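# Bridge lavender case on red and green blocks, blue atop

## Task

Set the lavender case so it spans the red block and the green block, supported by both of them; after that, place the blue block standing upright on the case; at the end neither gripper may be in contact with any of these four objects.

## Robot and tools

Robot: two arms, left_arm and right_arm, each with a two-finger gripper. Base poses in the scene frame: left_arm at (+0.019, +0.308, 0) m, quat_wxyz (+1.000, 0, 0, +0.028); right_arm at (+0.015, -0.256, 0) m, quat_wxyz (+1.000, 0, 0, -0.002). A camera stand sits behind the arms. Loose objects may occasionally get nudged by outside pushes.

Frames: the scene frame has its origin at table-top height, halfway between the nominal bases, +x pointing out over the table, +z up, and left_arm on the +y side (arm names do not match image sides). Every hand pose, velocity, target and offset an arm reports or receives uses that arm's own base frame. Fixed cameras and the table use the scene frame. A gripper's fingers point along its +z and open and close along its y. end_effector_position marks the spot between the pads, roughly 1 cm short of the fingertips. Reported pose can be a few centimetres off, more at long reach.

The 14-number row used by every motion: dx, dy, dz, rx, ry, rz, opening for left_arm, followed by the same seven for right_arm, always all 14 even if one arm stays put. The first six of each arm are an offset (not a pose), measured in that arm's base axes from its current Hand target; each number lies in [-1, 1], where 1.0 equals 0.6 m or 180 degrees; rx, ry, rz form a single rotation vector, turning about the Hand target position. A translation longer than 1.0 is shortened along its direction. Opening is absolute: +1 fully open (0.094 m), -1 closed. Sending six zeros for an arm re-requests its Hand target; sending 0 as opening is a real command, so repeat the current opening to leave a gripper alone.

execute_actions(actions, cameras): actions is a list of actions; each action is up to 15 rows, one per 1/30 s step, and a short table repeats its final row to fill 15 steps. All rows of one action count from the Hand target at that action's start, so each new action or call adds on again. Images are returned only for an empty actions list or when cameras names them (["all"], names like cam_head_left, cam_head_right; an unknown name voids the call).

move(target, speed, blend, opening_speed, grip_force, blocking, cameras): drives each gripper in a straight line toward target, which is one 14-number row or a list of up to 15 rows; every row in a list is an offset from the same starting Hand targets, not chained. speed is m/s, 0.002 to 2.9, default 0.25 (rotation up to twice that in rad/s), one value or one per target. blend in metres rounds corners of a list; 0 stops at each point. opening_speed (0.2 or more, per second on the -1..1 scale) closes fingers gradually, advisable for fragile parts. grip_force sets per-pad force limit in newtons, 10 to 50, one value or one per arm; it persists, and low values close slowly. blocking=false returns after about 0.5 s while the move continues. Moves take at least 0.5 s, cap at 10 s, do not avoid obstacles or the other arm, lag and overshoot more when fast or with a nearly straight arm. Avoid paths close to an arm's own base. The result adds a move: line: done, off_target, moving, held or fault, plus limits such as paced (pose clipped) or held (steps withheld). done means within 10 mm and 2 degrees; neither done nor off_target says anything about contact.

wait(seconds 0 to 10) lets time pass holding commands. stop brakes a running move. zoom_image(camera, region [x0,y0,x1,y1], at most 504x504 pixels) enlarges part of the newest image from cam_head_left or cam_head_right (each 672x504). finished_scene(scene) ends the current scene irreversibly; after ending scene 1 make no further call in that reply.

Results: end_effector_position (m) and end_effector_quat_wxyz per arm in its base frame; Hand target (the last commanded pose after clipping, the base for the next offsets); Tool commands; Joint positions (last value is finger opening in metres); grip_measured on the opening scale, reading slightly wide when empty and a few hundredths under a hard part's width when squeezed; joint velocities, noted within noise when still; joint torques (include arm weight, wrap at ±28 N m for joints 1 to 3). Action calls also list positions at some steps. A gripper often rests a few cm short of its target from friction or load; resend the missing distance. Orientation commands are clipped to 40 degrees from the measured one each step.

Joint ranges (rad): waist -2.618 to 3.054, shoulder 0 to 3.142, elbow 0 to 3.142 (straight at 2.901), wrist pitch ±1.571, wrist yaw ±1.571, wrist roll ±2.094.

Avoid: dropping or releasing moving parts, fast contact, pressing far beyond contact, anything leaving the table, bumping grippers or wrist cameras into each other (the clearance check will not prevent it), strain on the wrist-camera cables, and one gripper closing on the other's fingers. A blocked arm keeps pushing until commanded back past its gripper. Holding loads, stretched arms or unreachable targets heat motors: MOTOR HOT appears at 75 °C, a fault folds the arm at 90 °C, and it goes limp at 100 °C. The finished state must stay correct once the robot lets go.

Each tool is called as name(argument=value, ...), one argument or row to a line, values as JSON.

## Session

execute_actions(
  actions=[],
)

Scene clock: 0.00 s.
left_arm: end_effector_position=(+0.4060, +0.0356, +0.1140) grip_measured=+1.000 end_effector_quat_wxyz=(+0.603, -0.082, +0.792, +0.054) | right_arm: end_effector_position=(+0.4114, -0.0144, +0.1216) grip_measured=+1.000 end_effector_quat_wxyz=(+0.606, +0.025, +0.795, -0.013)
Joint positions: left_arm=[0.006 1.554 0.391 0.888 -0.18 -0.064 0.094] | right_arm=[-0.026 1.531 0.41 0.854 0.026 0.017 0.094]
Joint velocities: within noise
Joint torques (N m): no reading
Heat: left arm: 39 °C; right arm: 37 °C.
Hand target: left_arm +0.4100, +0.0358, +0.1270; +0.618, -0.083, +0.780, +0.053 | right_arm +0.4136, -0.0145, +0.1289; +0.614, +0.025, +0.789, -0.013
Tool commands: left_gripper/opening=+1.0 right_gripper/opening=+1.0

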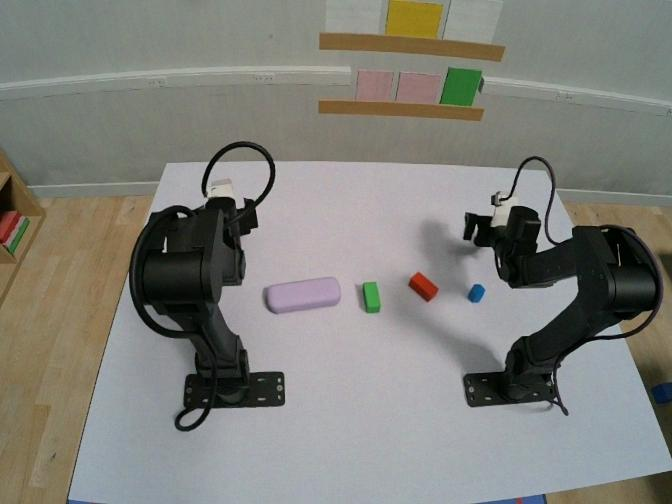

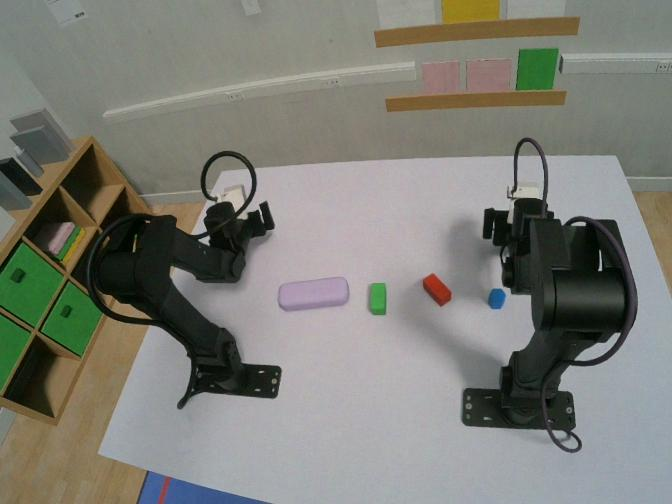

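zoom_image(
  camera="cam_head_left",
  region=[250, 200, 520, 400],
)

zoom_image(
  camera="cam_head_right",
  region=[250, 200, 520, 400],
)

zoom_image(
  camera="cam_head_left",
  region=[160, 150, 570, 450],
)

Scaled by 1.867.

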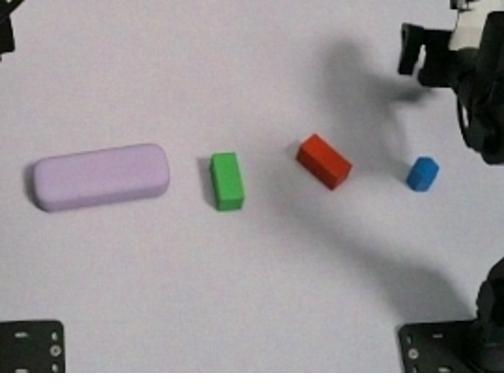

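Scaled by 1.867.

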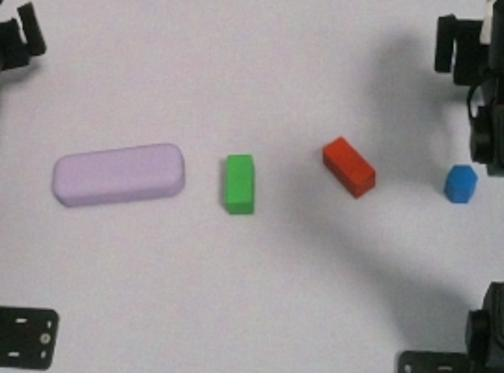

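Scaled by 1.229.

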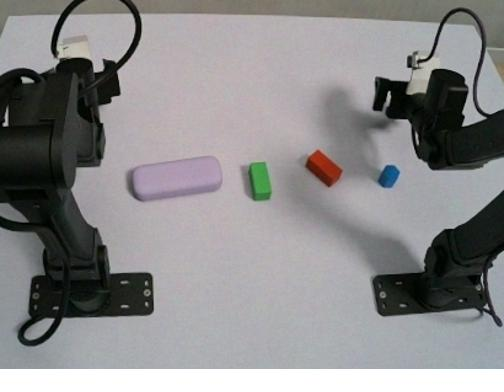

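move(
  target=[-0.319,-0.305,0.072,0.281,0.379,-0.44,1,-0.306,0.096,0.052,0.009,0.421,0.017,1],
  speed=0.4,
  cameras=["all"],
)

zoom_image(
  camera="cam_head_left",
  region=[250, 200, 520, 400],
)

zoom_image(
  camera="cam_head_right",
  region=[250, 200, 520, 400],
)

Scene clock: 35.33 s.
left_arm: end_effector_position=(+0.2152, -0.1441, +0.1623) grip_measured=+1.000 end_effector_quat_wxyz=(-0.010, +0.656, +0.755, -0.002) | right_arm: end_effector_position=(+0.2325, +0.0404, +0.1545) grip_measured=+1.000 end_effector_quat_wxyz=(+0.007, -0.002, +1.000, -0.004)
Joint positions: left_arm=[-0.593 1.548 1.428 -1.471 0.001 0.838 0.094] | right_arm=[0.175 1.426 1.286 -1.418 0.01 0.171 0.094]
Joint torques (N m): left_arm=[-0.4 -6.41 8.16 0.15 0.04 0.08] | right_arm=[0.44 -3.88 7.04 -0.21 -0.08 0.07]
Heat: left arm: 40 °C; right arm: 38 °C.
Hand target: left_arm +0.2186, -0.1472, +0.1702; -0.001, +0.662, +0.749, +0.000 | right_arm +0.2301, +0.0431, +0.1601; +0.000, +0.000, +1.000, +0.000
Off the commanded pose: left_arm 0.009 m, 1 deg | right_arm 0.007 m, 1 deg.
move: done

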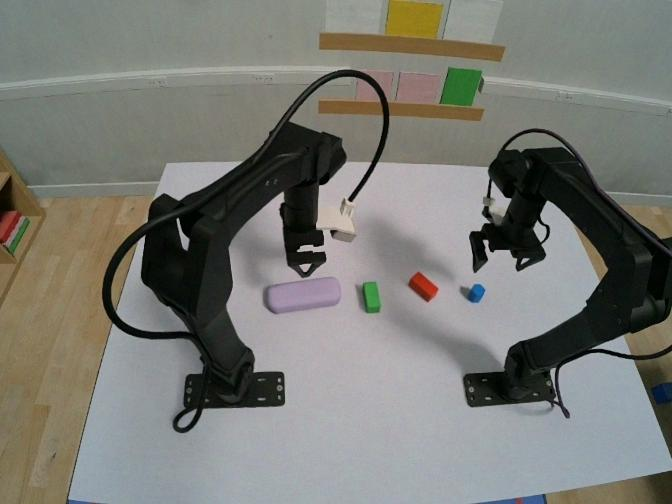

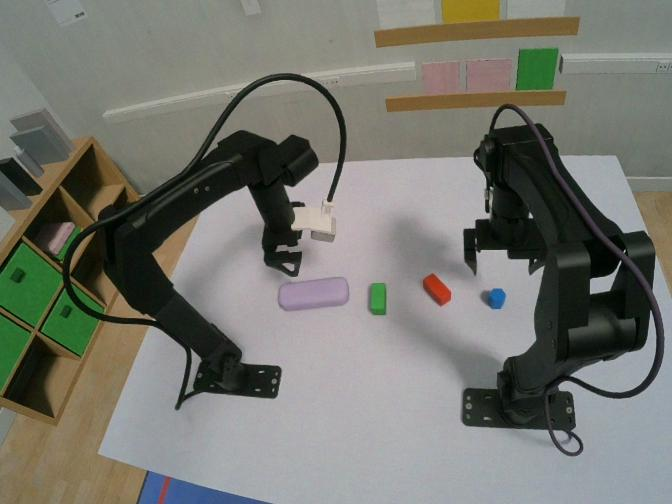

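Scaled by 1.867.

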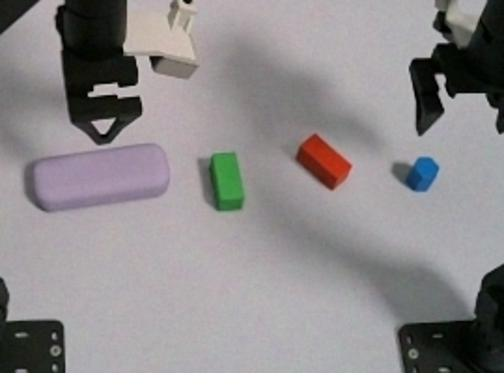

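Scaled by 1.867.

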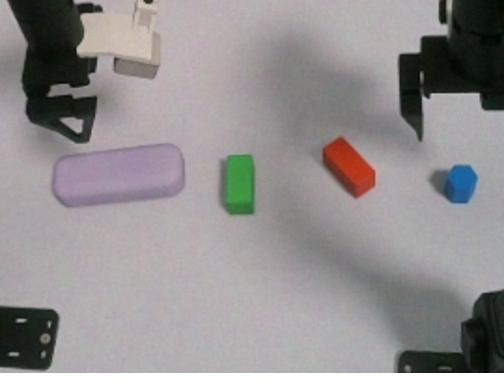

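move(
  target=[0.059,0.003,-0.15,0,0,0,1,0.067,-0.013,-0.14,0,0,0,1],
  cameras=["all"],
)

zoom_image(
  camera="cam_head_left",
  region=[250, 200, 520, 400],
)

zoom_image(
  camera="cam_head_right",
  region=[250, 200, 550, 400],
)

Scene clock: 51.77 s.
left_arm: end_effector_position=(+0.2498, -0.1440, +0.0788) grip_measured=+1.000 end_effector_quat_wxyz=(-0.012, +0.659, +0.752, +0.000) | right_arm: end_effector_position=(+0.2726, +0.0354, +0.0778) grip_measured=+1.000 end_effector_quat_wxyz=(+0.005, +0.003, +1.000, -0.004)
Joint positions: left_arm=[-0.529 1.675 1.228 -1.147 -0.004 0.911 0.094] | right_arm=[0.131 1.596 1.139 -1.106 0.009 0.136 0.094]
Joint torques (N m): left_arm=[0.36 -8.44 5.26 0.4 0.04 0.14] | right_arm=[-0.54 -5.9 4.21 0.17 -0.04 -0.11]
Heat: left arm: 40 °C; right arm: 37 °C.
Hand target: left_arm +0.2540, -0.1454, +0.0802; -0.001, +0.662, +0.750, +0.000 | right_arm +0.2702, +0.0353, +0.0761; +0.000, +0.000, +1.000, +0.000
Off the commanded pose: left_arm 0.005 m, 1 deg | right_arm 0.003 m, 1 deg.
move: done

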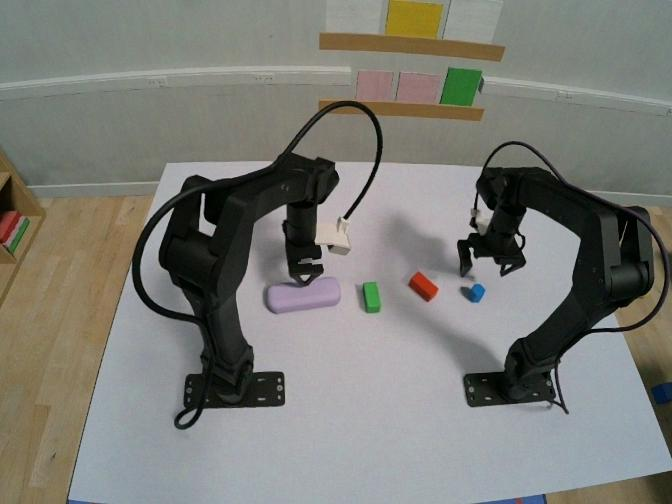

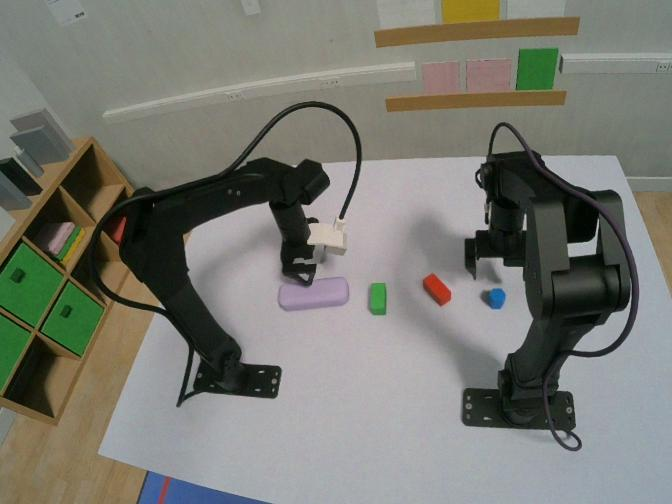

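Scaled by 1.867.

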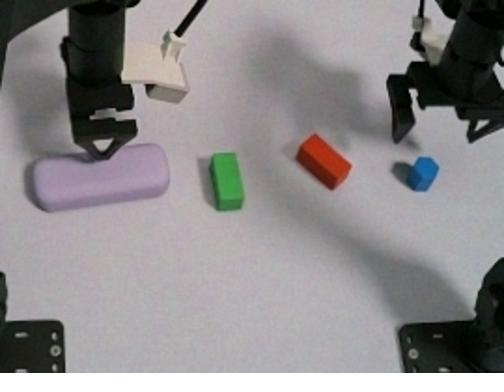

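Scaled by 1.680.

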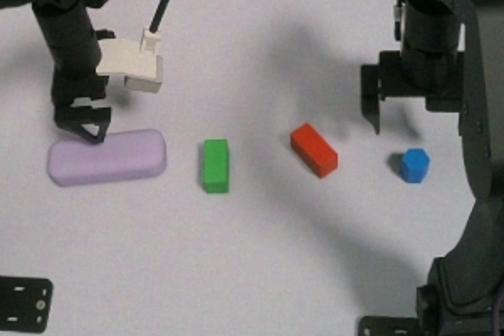

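zoom_image(
  camera="cam_head_right",
  region=[400, 240, 520, 330],
)

zoom_image(
  camera="cam_head_left",
  region=[400, 240, 520, 330],
)

Scaled by 4.200.

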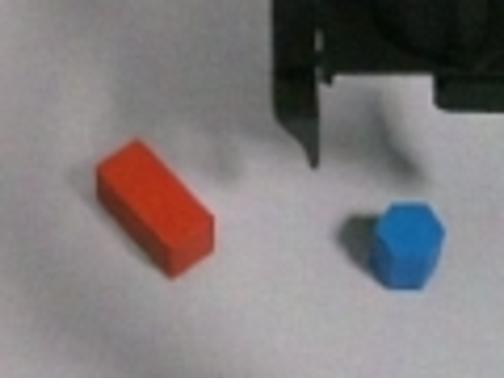

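Scaled by 4.200.

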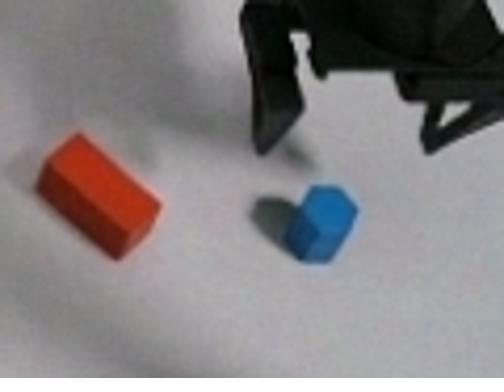

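move(
  target=[-0.08,-0.004,0,0,0,0,1,-0.026,0.016,0,0,0,0.167,1],
  cameras=["all"],
)

zoom_image(
  camera="cam_head_left",
  region=[250, 200, 520, 400],
)

zoom_image(
  camera="cam_head_right",
  region=[250, 200, 550, 400],
)

Scene clock: 70.87 s.
left_arm: end_effector_position=(+0.2046, -0.1444, +0.0741) grip_measured=+1.000 end_effector_quat_wxyz=(-0.021, +0.663, +0.749, +0.000) | right_arm: end_effector_position=(+0.2581, +0.0425, +0.0725) grip_measured=+1.000 end_effector_quat_wxyz=(-0.006, -0.251, +0.968, -0.004)
Joint positions: left_arm=[-0.621 1.554 1.082 -1.14 -0.004 0.828 0.094] | right_arm=[0.165 1.57 1.091 -1.104 0.009 -0.343 0.094]
Joint torques (N m): left_arm=[-0.49 -9.59 4.74 0.3 0.07 -0.03] | right_arm=[0.25 -7.61 3.96 0.07 -0.06 -0.11]
Heat: left arm: 39 °C; right arm: 37 °C.
Hand target: left_arm +0.2060, -0.1478, +0.0803; -0.001, +0.662, +0.750, +0.000 | right_arm +0.2546, +0.0449, +0.0761; +0.000, -0.259, +0.966, +0.000
Off the commanded pose: left_arm 0.007 m, 2 deg | right_arm 0.006 m, 1 deg.
move: done

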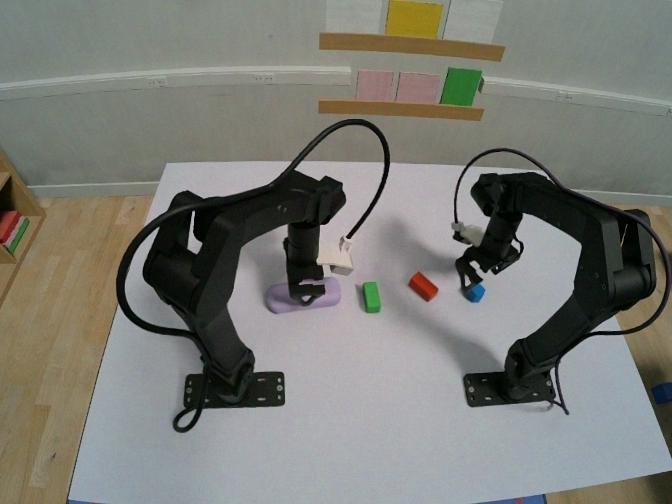

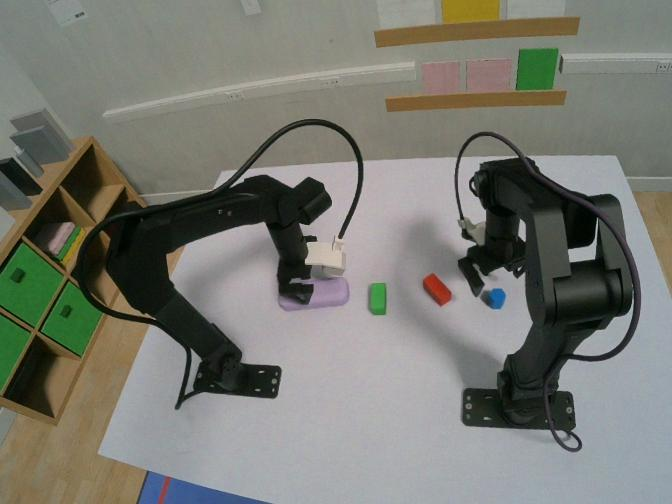

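Scaled by 1.867.

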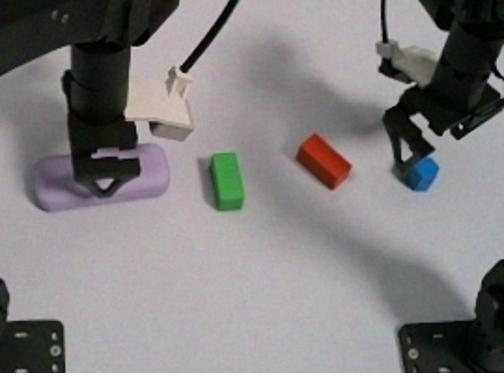

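Scaled by 1.680.

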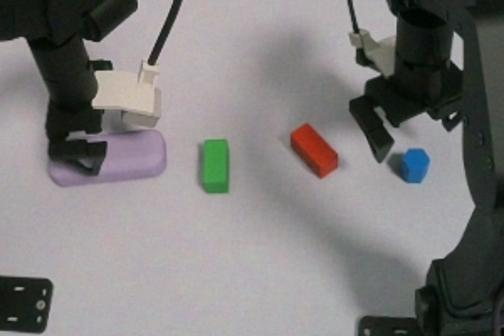

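move(
  target=[
    [0,0.003,-0.083,0,0,0,1,0.0,-0.004,-0.08,0,0,0,1],
    [0,0.003,-0.083,0,0,0,-0.4,0.0,-0.004,-0.08,0,0,0,-0.75],
  ],
  speed=0.12,
  grip_force=35,
  cameras=["all"],
)

zoom_image(
  camera="cam_head_left",
  region=[250, 200, 520, 400],
)

Scene clock: 81.67 s.
left_arm: end_effector_position=(+0.2040, -0.1440, +0.0316) grip_measured=+0.327 end_effector_quat_wxyz=(-0.006, +0.663, +0.749, +0.001) | right_arm: end_effector_position=(+0.2585, +0.0426, +0.0314) grip_measured=-0.373 end_effector_quat_wxyz=(+0.008, -0.256, +0.967, -0.005)
Joint positions: left_arm=[-0.621 1.577 0.927 -0.933 -0.004 0.828 0.062] | right_arm=[0.165 1.597 0.946 -0.904 0.009 -0.352 0.029]
Joint torques (N m): left_arm=[0.01 -6.32 4.74 0.37 0.07 -0.03] | right_arm=[-0.42 -5.18 3.84 0.15 -0.07 -0.12]
Heat: left arm: 39 °C; right arm: 37 °C.
Hand target: left_arm +0.2060, -0.1460, +0.0305; -0.001, +0.662, +0.749, +0.000 | right_arm +0.2547, +0.0425, +0.0281; +0.000, -0.259, +0.966, +0.000
Off the commanded pose: left_arm 0.003 m, 1 deg | right_arm 0.005 m, 1 deg.
grip_force (N): 35, 35
move: done

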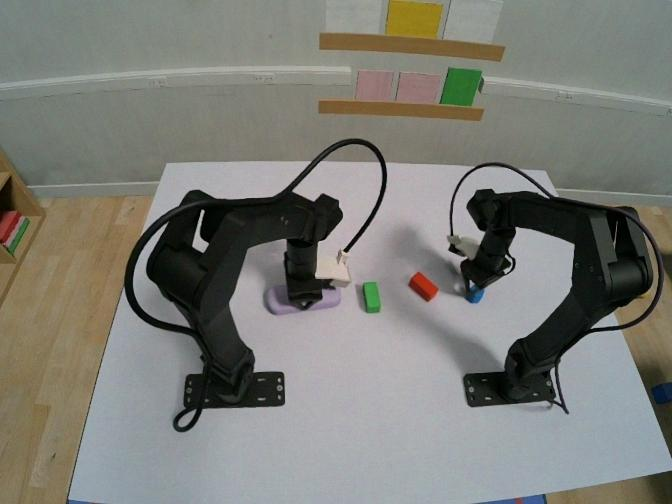

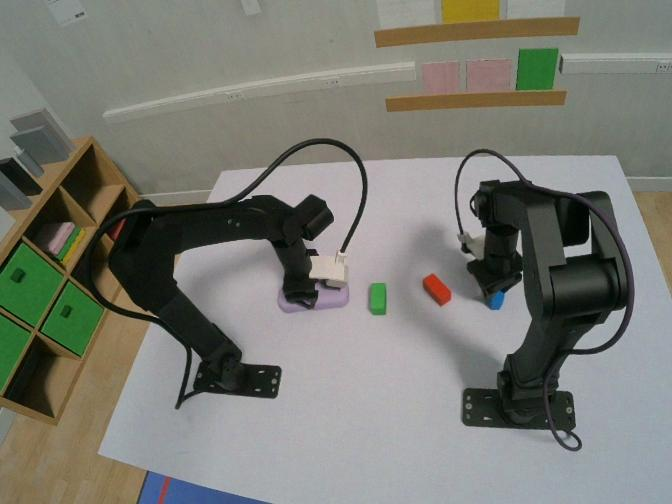

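Scaled by 1.867.

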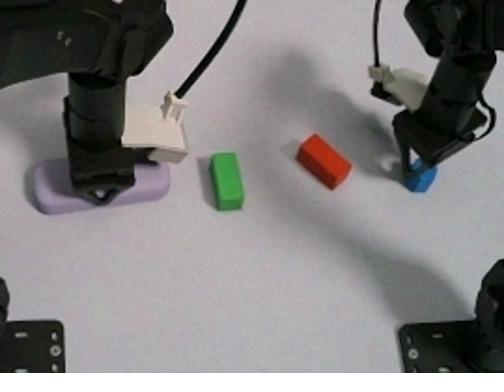

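move(
  target=[
    [0,0,0.15,0,0,0,-0.4,0,-0.05,0.18,0,0,0,-0.75],
    [0.002,-0.356,0.15,0,0,0.022,-0.4,0.02,-0.22,0.18,0,0,0,-0.75],
  ],
  speed=0.2,
  blend=0.03,
  cameras=["all"],
)

zoom_image(
  camera="cam_head_left",
  region=[300, 200, 500, 350],
)

zoom_image(
  camera="cam_head_right",
  region=[300, 200, 500, 350],
)

Scene clock: 90.27 s.
left_arm: end_effector_position=(+0.2044, -0.3544, +0.1120) grip_measured=+0.327 end_effector_quat_wxyz=(-0.011, +0.640, +0.769, +0.007) | right_arm: end_effector_position=(+0.2677, -0.0908, +0.1312) grip_measured=-0.373 end_effector_quat_wxyz=(+0.004, -0.255, +0.967, -0.008)
Joint positions: left_arm=[-1.052 2.149 2 -1.447 -0.005 0.336 0.062] | right_arm=[-0.325 1.596 1.353 -1.312 0.008 -0.841 0.029]
Joint torques (N m): left_arm=[0.18 -12.42 8.39 0.13 0.07 -0.06] | right_arm=[-0.25 -5.39 7.05 -0.23 -0.02 -0.13]
Heat: left arm: 39 °C; right arm: 37 °C.
Hand target: left_arm +0.2072, -0.3595, +0.1203; -0.001, +0.636, +0.772, +0.000 | right_arm +0.2667, -0.0895, +0.1360; +0.000, -0.259, +0.966, +0.000
Off the commanded pose: left_arm 0.010 m, 2 deg | right_arm 0.005 m, 1 deg.
grip_force (N): 35, 35
move: done

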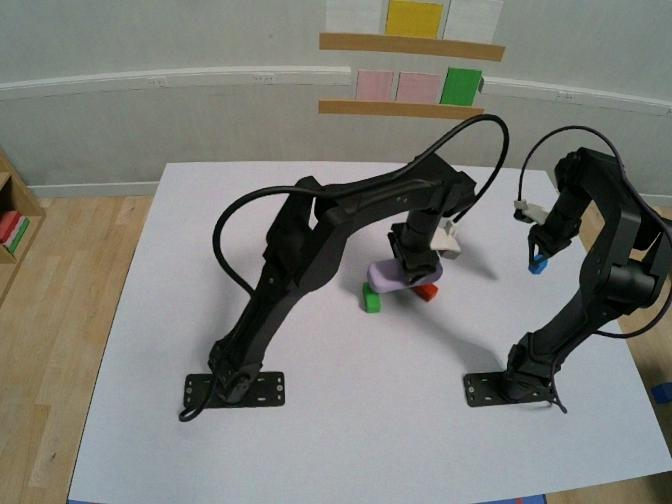

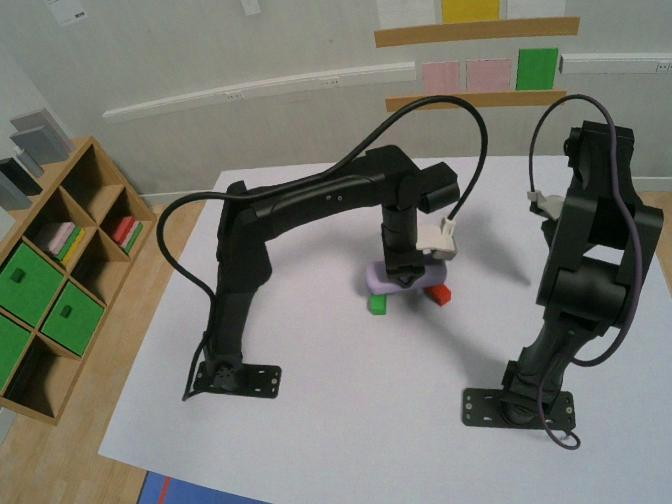

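Scaled by 2.520.

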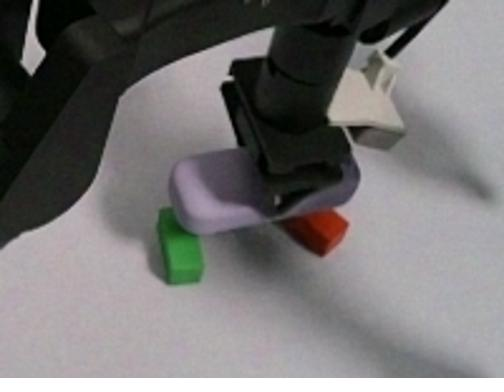

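Scaled by 2.520.

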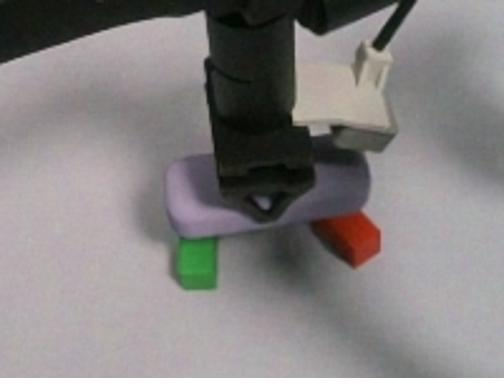

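move(
  target=[
    [0.02,0.008,-0.065,0,0,0,-0.4,0,0,0,0,0,0,-0.75],
    [0.02,0.008,-0.083,0,0,0,-0.4,0,0,0,0,0,0,-0.75],
  ],
  speed=[0.12,0.03],
  cameras=["all"],
)

zoom_image(
  camera="cam_head_left",
  region=[300, 200, 500, 350],
)

zoom_image(
  camera="cam_head_right",
  region=[300, 200, 500, 350],
)

Scene clock: 100.27 s.
left_arm: end_effector_position=(+0.2168, -0.3516, +0.0719) grip_measured=+0.327 end_effector_quat_wxyz=(-0.007, +0.633, +0.774, +0.005) | right_arm: end_effector_position=(+0.2677, -0.0908, +0.1312) grip_measured=-0.373 end_effector_quat_wxyz=(+0.004, -0.255, +0.967, -0.008)
Joint positions: left_arm=[-1.023 2.155 1.849 -1.281 -0.005 0.348 0.062] | right_arm=[-0.325 1.596 1.353 -1.312 0.008 -0.841 0.029]
Joint torques (N m): left_arm=[0.2 -12.75 5.18 0.41 0.07 0.1] | right_arm=[-0.1 -5.23 6.99 -0.2 -0.07 -0.1]
Heat: left arm: 39 °C; right arm: 37 °C.
Hand target: left_arm +0.2192, -0.3548, +0.0706; -0.001, +0.636, +0.772, +0.000 | right_arm +0.2667, -0.0895, +0.1360; +0.000, -0.259, +0.966, +0.000
Off the commanded pose: left_arm 0.004 m, 1 deg | right_arm 0.005 m, 1 deg.
grip_force (N): 35, 35
move: done

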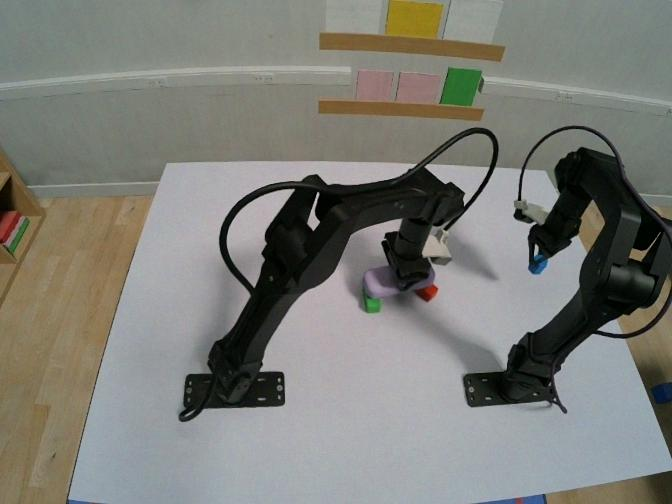

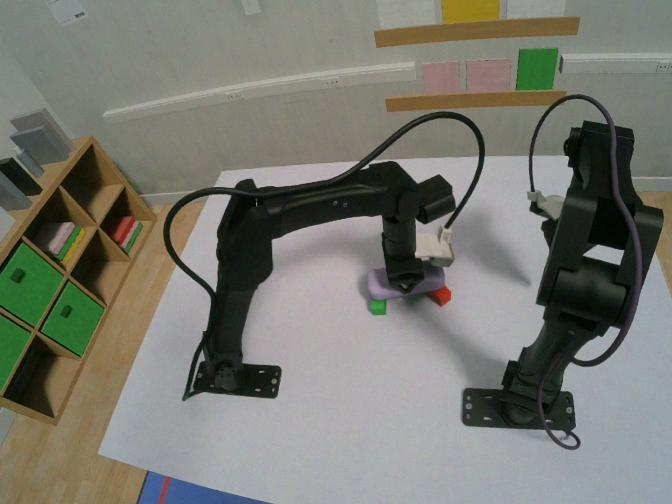

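Scaled by 2.520.

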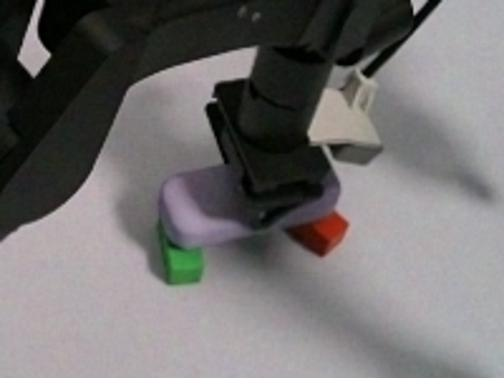

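Scaled by 2.520.

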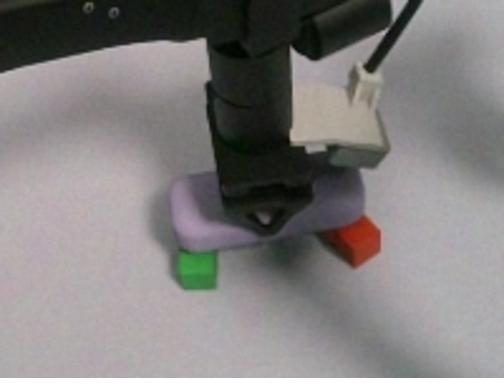

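move(
  target=[-0.01,0.0,-0.016,0,0,0,-0.4,0,0,0,0,0,0,-0.75],
  speed=0.03,
)

Scene clock: 103.70 s.
left_arm: end_effector_position=(+0.2157, -0.3501, +0.0656) grip_measured=+0.327 end_effector_quat_wxyz=(-0.009, +0.633, +0.774, +0.005) | right_arm: end_effector_position=(+0.2677, -0.0908, +0.1312) grip_measured=-0.373 end_effector_quat_wxyz=(+0.004, -0.255, +0.967, -0.008)
Joint positions: left_arm=[-1.023 2.153 1.821 -1.259 -0.004 0.348 0.062] | right_arm=[-0.325 1.596 1.353 -1.312 0.008 -0.841 0.029]
Joint torques (N m): left_arm=[-0.91 -13.2 3.14 0.56 0.05 -0.05] | right_arm=[-0.12 -5.38 7.1 -0.22 -0.1 -0.11]
Heat: left arm: 39 °C; right arm: 37 °C.
Hand target: left_arm +0.2132, -0.3549, +0.0611; -0.001, +0.636, +0.772, +0.000 | right_arm +0.2667, -0.0895, +0.1360; +0.000, -0.259, +0.966, +0.000
Off the commanded pose: left_arm 0.007 m, 1 deg | right_arm 0.005 m, 1 deg.
grip_force (N): 35, 35
move: done

move(
  target=[0,0.0,-0.012,0,0,0,-0.4,0,0,0,0,0,0,-0.75],
  speed=0.03,
  cameras=["all"],
)

zoom_image(
  camera="cam_head_right",
  region=[300, 200, 500, 350],
)

Scene clock: 106.47 s.
left_arm: end_effector_position=(+0.2156, -0.3500, +0.0654) grip_measured=+0.327 end_effector_quat_wxyz=(-0.004, +0.633, +0.774, +0.003) | right_arm: end_effector_position=(+0.2677, -0.0908, +0.1312) grip_measured=-0.373 end_effector_quat_wxyz=(+0.004, -0.255, +0.967, -0.008)
Joint positions: left_arm=[-1.023 2.141 1.803 -1.241 -0.003 0.348 0.062] | right_arm=[-0.325 1.596 1.353 -1.312 0.008 -0.841 0.029]
Joint torques (N m): left_arm=[-0.94 -11.89 2.8 0.71 0.05 -0.04] | right_arm=[-0.16 -5.42 7.02 -0.18 -0.04 -0.1]
Heat: left arm: 39 °C; right arm: 37 °C.
Hand target: left_arm +0.2132, -0.3548, +0.0538; -0.001, +0.636, +0.772, +0.000 | right_arm +0.2667, -0.0895, +0.1360; +0.000, -0.259, +0.966, +0.000
Off the commanded pose: left_arm 0.013 m, 1 deg | right_arm 0.005 m, 1 deg.
grip_force (N): 35, 35
move: off_target (left_arm)

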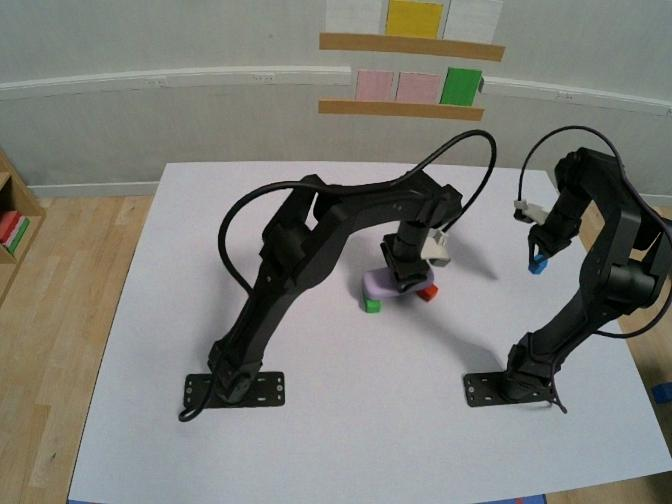

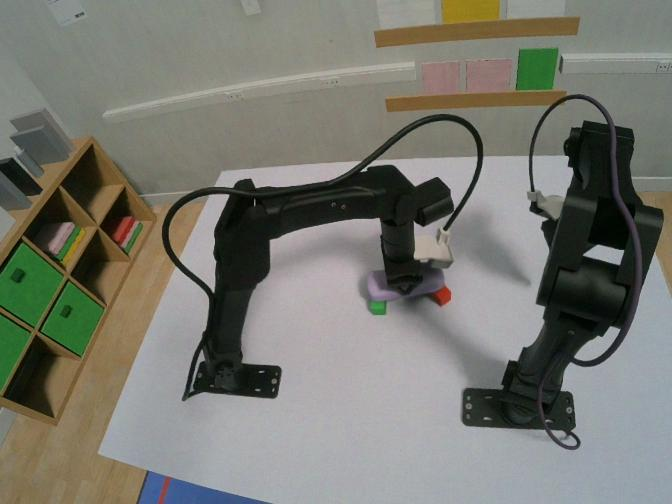

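Scaled by 2.520.

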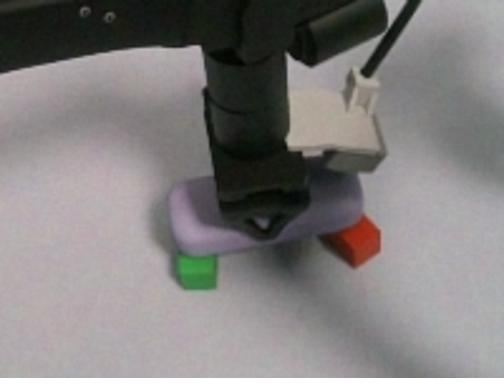

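move(
  target=[
    [0,0.006,0.017,0,0,0,-0.4,0,0,0,0,0,0,-0.75],
    [0,0.006,0.017,0,0,0,1,0,0,0,0,0,0,-0.75],
    [0,0.006,0.17,0,0,0,1,0,0,0,0,0,0,-0.75],
    [0,0.4,0.2,0,0,0,1,0,0,0,0,0,0,-0.75],
  ],
  speed=[0.05,0.05,0.12,0.3],
  blend=[0,0,0.03,0],
  cameras=["all"],
)

zoom_image(
  camera="cam_head_left",
  region=[340, 200, 580, 350],
)

zoom_image(
  camera="cam_head_right",
  region=[300, 200, 500, 350],
)

Scene clock: 113.73 s.
left_arm: end_effector_position=(+0.2163, -0.1150, +0.1698) grip_measured=+0.998 end_effector_quat_wxyz=(-0.010, +0.633, +0.774, +0.005) | right_arm: end_effector_position=(+0.2677, -0.0908, +0.1312) grip_measured=-0.373 end_effector_quat_wxyz=(+0.004, -0.255, +0.967, -0.008)
Joint positions: left_arm=[-0.503 1.497 1.41 -1.502 -0.014 0.867 0.094] | right_arm=[-0.325 1.596 1.353 -1.312 0.008 -0.841 0.029]
Joint torques (N m): left_arm=[0.39 -8.16 4.72 0.23 0.15 0.05] | right_arm=[-0.31 -5.39 7.04 -0.19 -0.08 -0.13]
Heat: left arm: 39 °C; right arm: 37 °C.
Hand target: left_arm +0.2132, -0.1148, +0.1737; -0.001, +0.636, +0.772, +0.000 | right_arm +0.2667, -0.0895, +0.1360; +0.000, -0.259, +0.966, +0.000
Off the commanded pose: left_arm 0.005 m, 1 deg | right_arm 0.005 m, 1 deg.
grip_force (N): 35, 35
move: done

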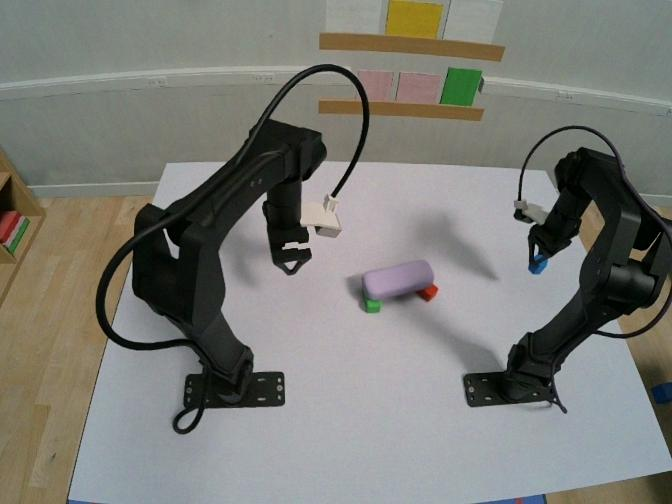

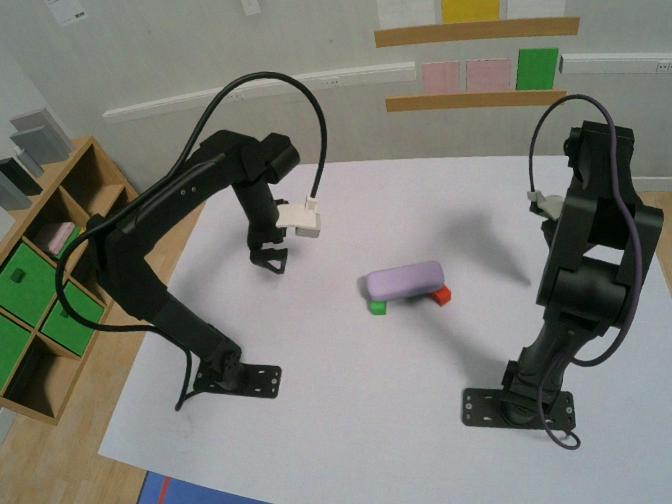

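Scaled by 2.100.

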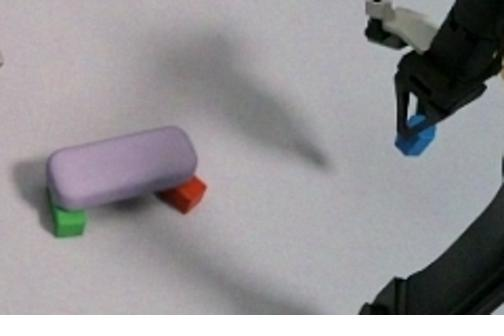

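Scaled by 2.520.

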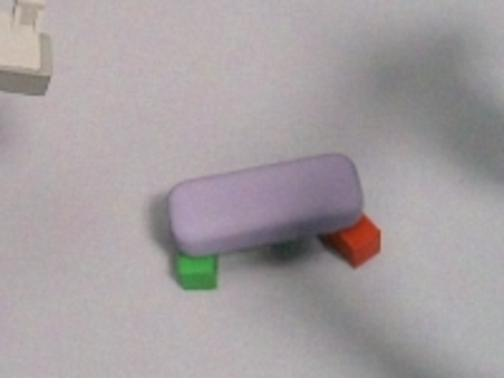

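move(
  target=[
    [0,0,0,0,0,0,1,0,0.04,0.045,0,0,0,-0.75],
    [0,0,0,0,0,0,1,0,0.535,0.033,0,0,0,-0.75],
  ],
  speed=0.2,
  blend=[0.02,0],
  cameras=["all"],
)

zoom_image(
  camera="cam_head_left",
  region=[300, 200, 500, 350],
)

zoom_image(
  camera="cam_head_right",
  region=[300, 200, 500, 350],
)

Scene clock: 122.23 s.
left_arm: end_effector_position=(+0.2163, -0.1150, +0.1698) grip_measured=+0.998 end_effector_quat_wxyz=(-0.010, +0.633, +0.774, +0.005) | right_arm: end_effector_position=(+0.2676, +0.2336, +0.1519) grip_measured=-0.373 end_effector_quat_wxyz=(+0.008, -0.266, +0.964, +0.003)
Joint positions: left_arm=[-0.503 1.497 1.41 -1.502 -0.014 0.868 0.094] | right_arm=[0.716 1.884 1.773 -1.444 0.002 0.177 0.029]
Joint torques (N m): left_arm=[0.32 -8.18 4.78 0.24 0.14 0.12] | right_arm=[-0.4 -7.77 6.89 -0.2 0.01 0.09]
Heat: left arm: 39 °C; right arm: 37 °C.
Hand target: left_arm +0.2132, -0.1148, +0.1737; -0.001, +0.636, +0.772, +0.000 | right_arm +0.2667, +0.2315, +0.1559; +0.000, -0.259, +0.966, +0.000
Off the commanded pose: left_arm 0.005 m, 1 deg | right_arm 0.005 m, 1 deg.
grip_force (N): 35, 35
move: done; blend cut to 0.0181 m at target 1

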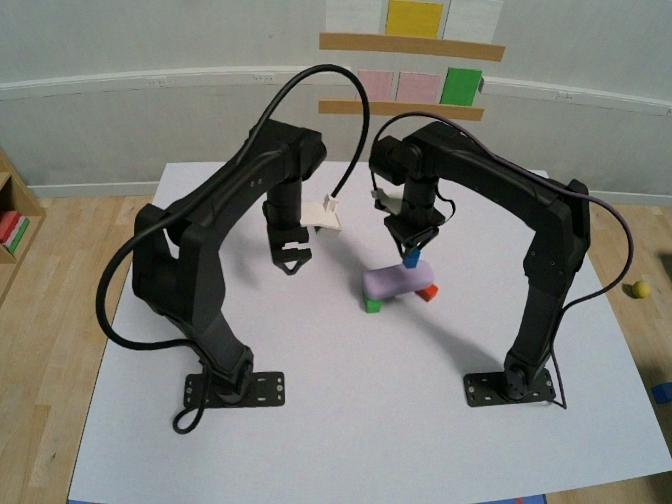

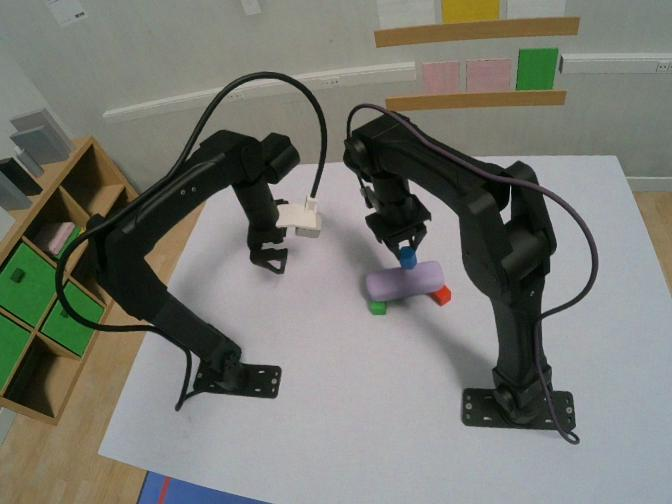

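Scaled by 2.520.

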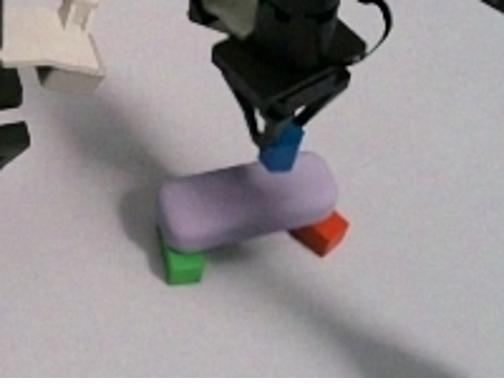

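Scaled by 2.520.

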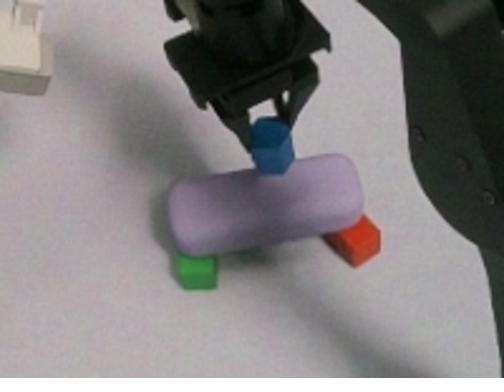

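move(
  target=[
    [0,0,0,0,0,0,1,-0.005,0.019,-0.042,0,0,0,-0.75],
  ],
  speed=0.1,
  cameras=["all"],
)

zoom_image(
  camera="cam_head_left",
  region=[340, 220, 460, 320],
)

zoom_image(
  camera="cam_head_right",
  region=[340, 220, 460, 320],
)

Scene clock: 128.10 s.
left_arm: end_effector_position=(+0.2163, -0.1150, +0.1698) grip_measured=+0.998 end_effector_quat_wxyz=(-0.010, +0.633, +0.774, +0.005) | right_arm: end_effector_position=(+0.2666, +0.2433, +0.1356) grip_measured=-0.373 end_effector_quat_wxyz=(+0.009, -0.262, +0.965, +0.003)
Joint positions: left_arm=[-0.503 1.497 1.41 -1.502 -0.014 0.868 0.094] | right_arm=[0.738 1.898 1.727 -1.381 0.002 0.207 0.029]
Joint torques (N m): left_arm=[0.39 -8.21 4.75 0.22 0.16 0.1] | right_arm=[0.23 -8.16 4.23 0.13 -0.05 0.08]
Heat: left arm: 39 °C; right arm: 37 °C.
Hand target: left_arm +0.2132, -0.1148, +0.1737; -0.001, +0.636, +0.772, +0.000 | right_arm +0.2637, +0.2429, +0.1307; +0.000, -0.259, +0.966, +0.000
Off the commanded pose: left_arm 0.005 m, 1 deg | right_arm 0.006 m, 1 deg.
grip_force (N): 35, 35
move: done

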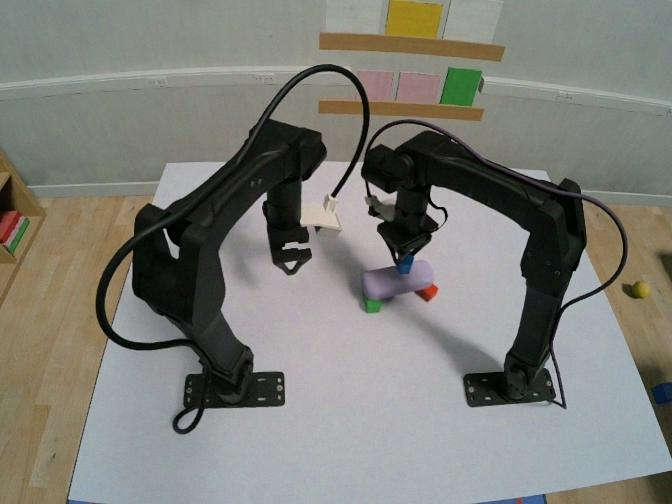

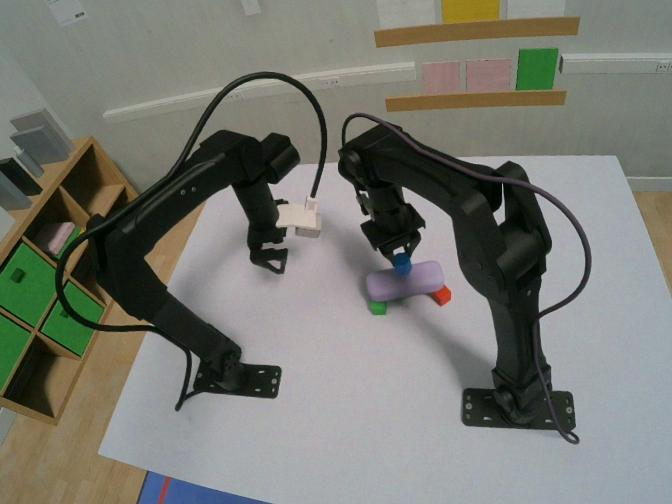

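Scaled by 4.200.

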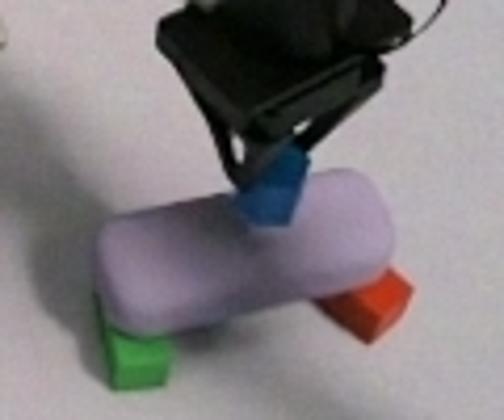

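Scaled by 4.200.

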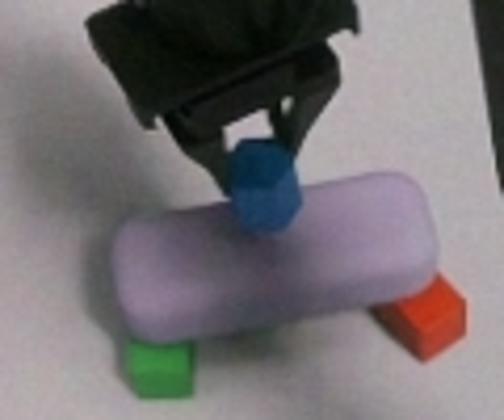

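move(
  target=[
    [0,0,0,0,0,0,1,0,0.003,-0.028,0,0,0,-0.75],
    [0,0,0,0,0,0,1,0,0.003,-0.038,0,0,0,-0.75],
  ],
  speed=[0.08,0.03],
  cameras=["all"],
)

zoom_image(
  camera="cam_head_left",
  region=[340, 220, 460, 320],
)

zoom_image(
  camera="cam_head_right",
  region=[340, 220, 460, 320],
)

Scene clock: 132.47 s.
left_arm: end_effector_position=(+0.2163, -0.1150, +0.1698) grip_measured=+0.998 end_effector_quat_wxyz=(-0.010, +0.633, +0.774, +0.005) | right_arm: end_effector_position=(+0.2679, +0.2446, +0.1146) grip_measured=-0.373 end_effector_quat_wxyz=(+0.011, -0.260, +0.965, +0.005)
Joint positions: left_arm=[-0.503 1.497 1.41 -1.502 -0.014 0.868 0.094] | right_arm=[0.738 1.898 1.643 -1.292 0.002 0.211 0.029]
Joint torques (N m): left_arm=[0.35 -8.25 4.75 0.23 0.14 0.09] | right_arm=[0.7 -7.8 4.15 0.11 0.01 0.09]
Heat: left arm: 39 °C; right arm: 37 °C.
Hand target: left_arm +0.2132, -0.1148, +0.1737; -0.001, +0.636, +0.772, +0.000 | right_arm +0.2636, +0.2447, +0.1079; +0.000, -0.259, +0.966, +0.000
Off the commanded pose: left_arm 0.005 m, 1 deg | right_arm 0.008 m, 1 deg.
grip_force (N): 35, 35
move: done

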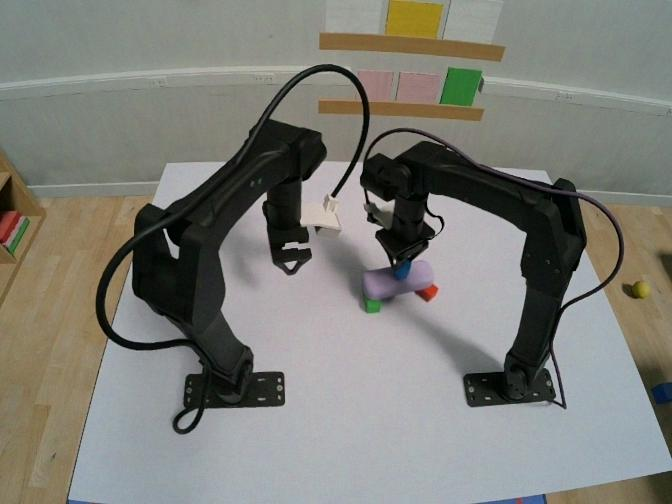

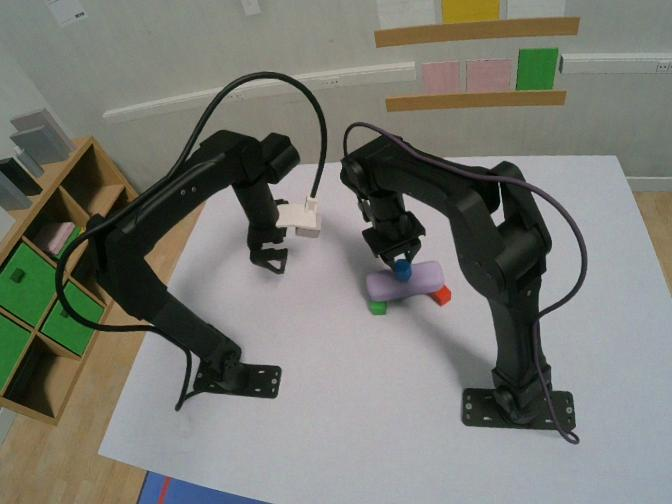

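Scaled by 4.200.

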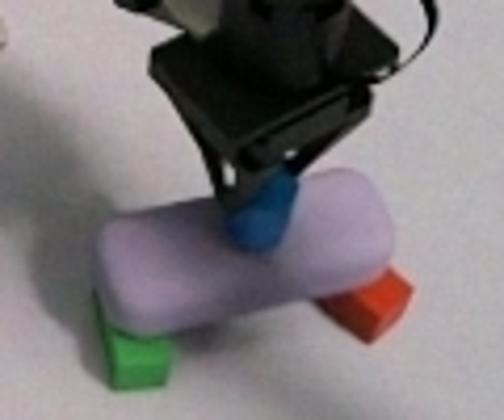

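Scaled by 4.200.

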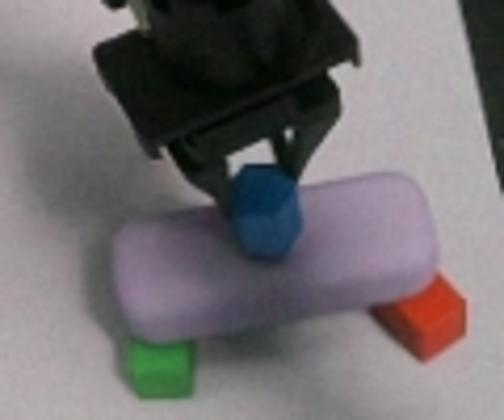

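move(
  target=[0,0,0,0,0,0,1,0,0,-0.012,0,0,0,-0.75],
  speed=0.03,
)

Scene clock: 134.63 s.
left_arm: end_effector_position=(+0.2163, -0.1150, +0.1698) grip_measured=+0.998 end_effector_quat_wxyz=(-0.010, +0.633, +0.774, +0.005) | right_arm: end_effector_position=(+0.2682, +0.2448, +0.1080) grip_measured=-0.373 end_effector_quat_wxyz=(+0.012, -0.260, +0.965, +0.005)
Joint positions: left_arm=[-0.503 1.497 1.41 -1.502 -0.014 0.868 0.094] | right_arm=[0.738 1.898 1.617 -1.265 0.002 0.211 0.029]
Joint torques (N m): left_arm=[0.34 -8.27 4.7 0.24 0.14 0.11] | right_arm=[0.58 -7.84 4.08 0.14 0.01 0.07]
Heat: left arm: 39 °C; right arm: 37 °C.
Hand target: left_arm +0.2132, -0.1148, +0.1737; -0.001, +0.636, +0.772, +0.000 | right_arm +0.2636, +0.2447, +0.1008; +0.000, -0.259, +0.966, +0.000
Off the commanded pose: left_arm 0.005 m, 1 deg | right_arm 0.009 m, 1 deg.
grip_force (N): 35, 35
move: done


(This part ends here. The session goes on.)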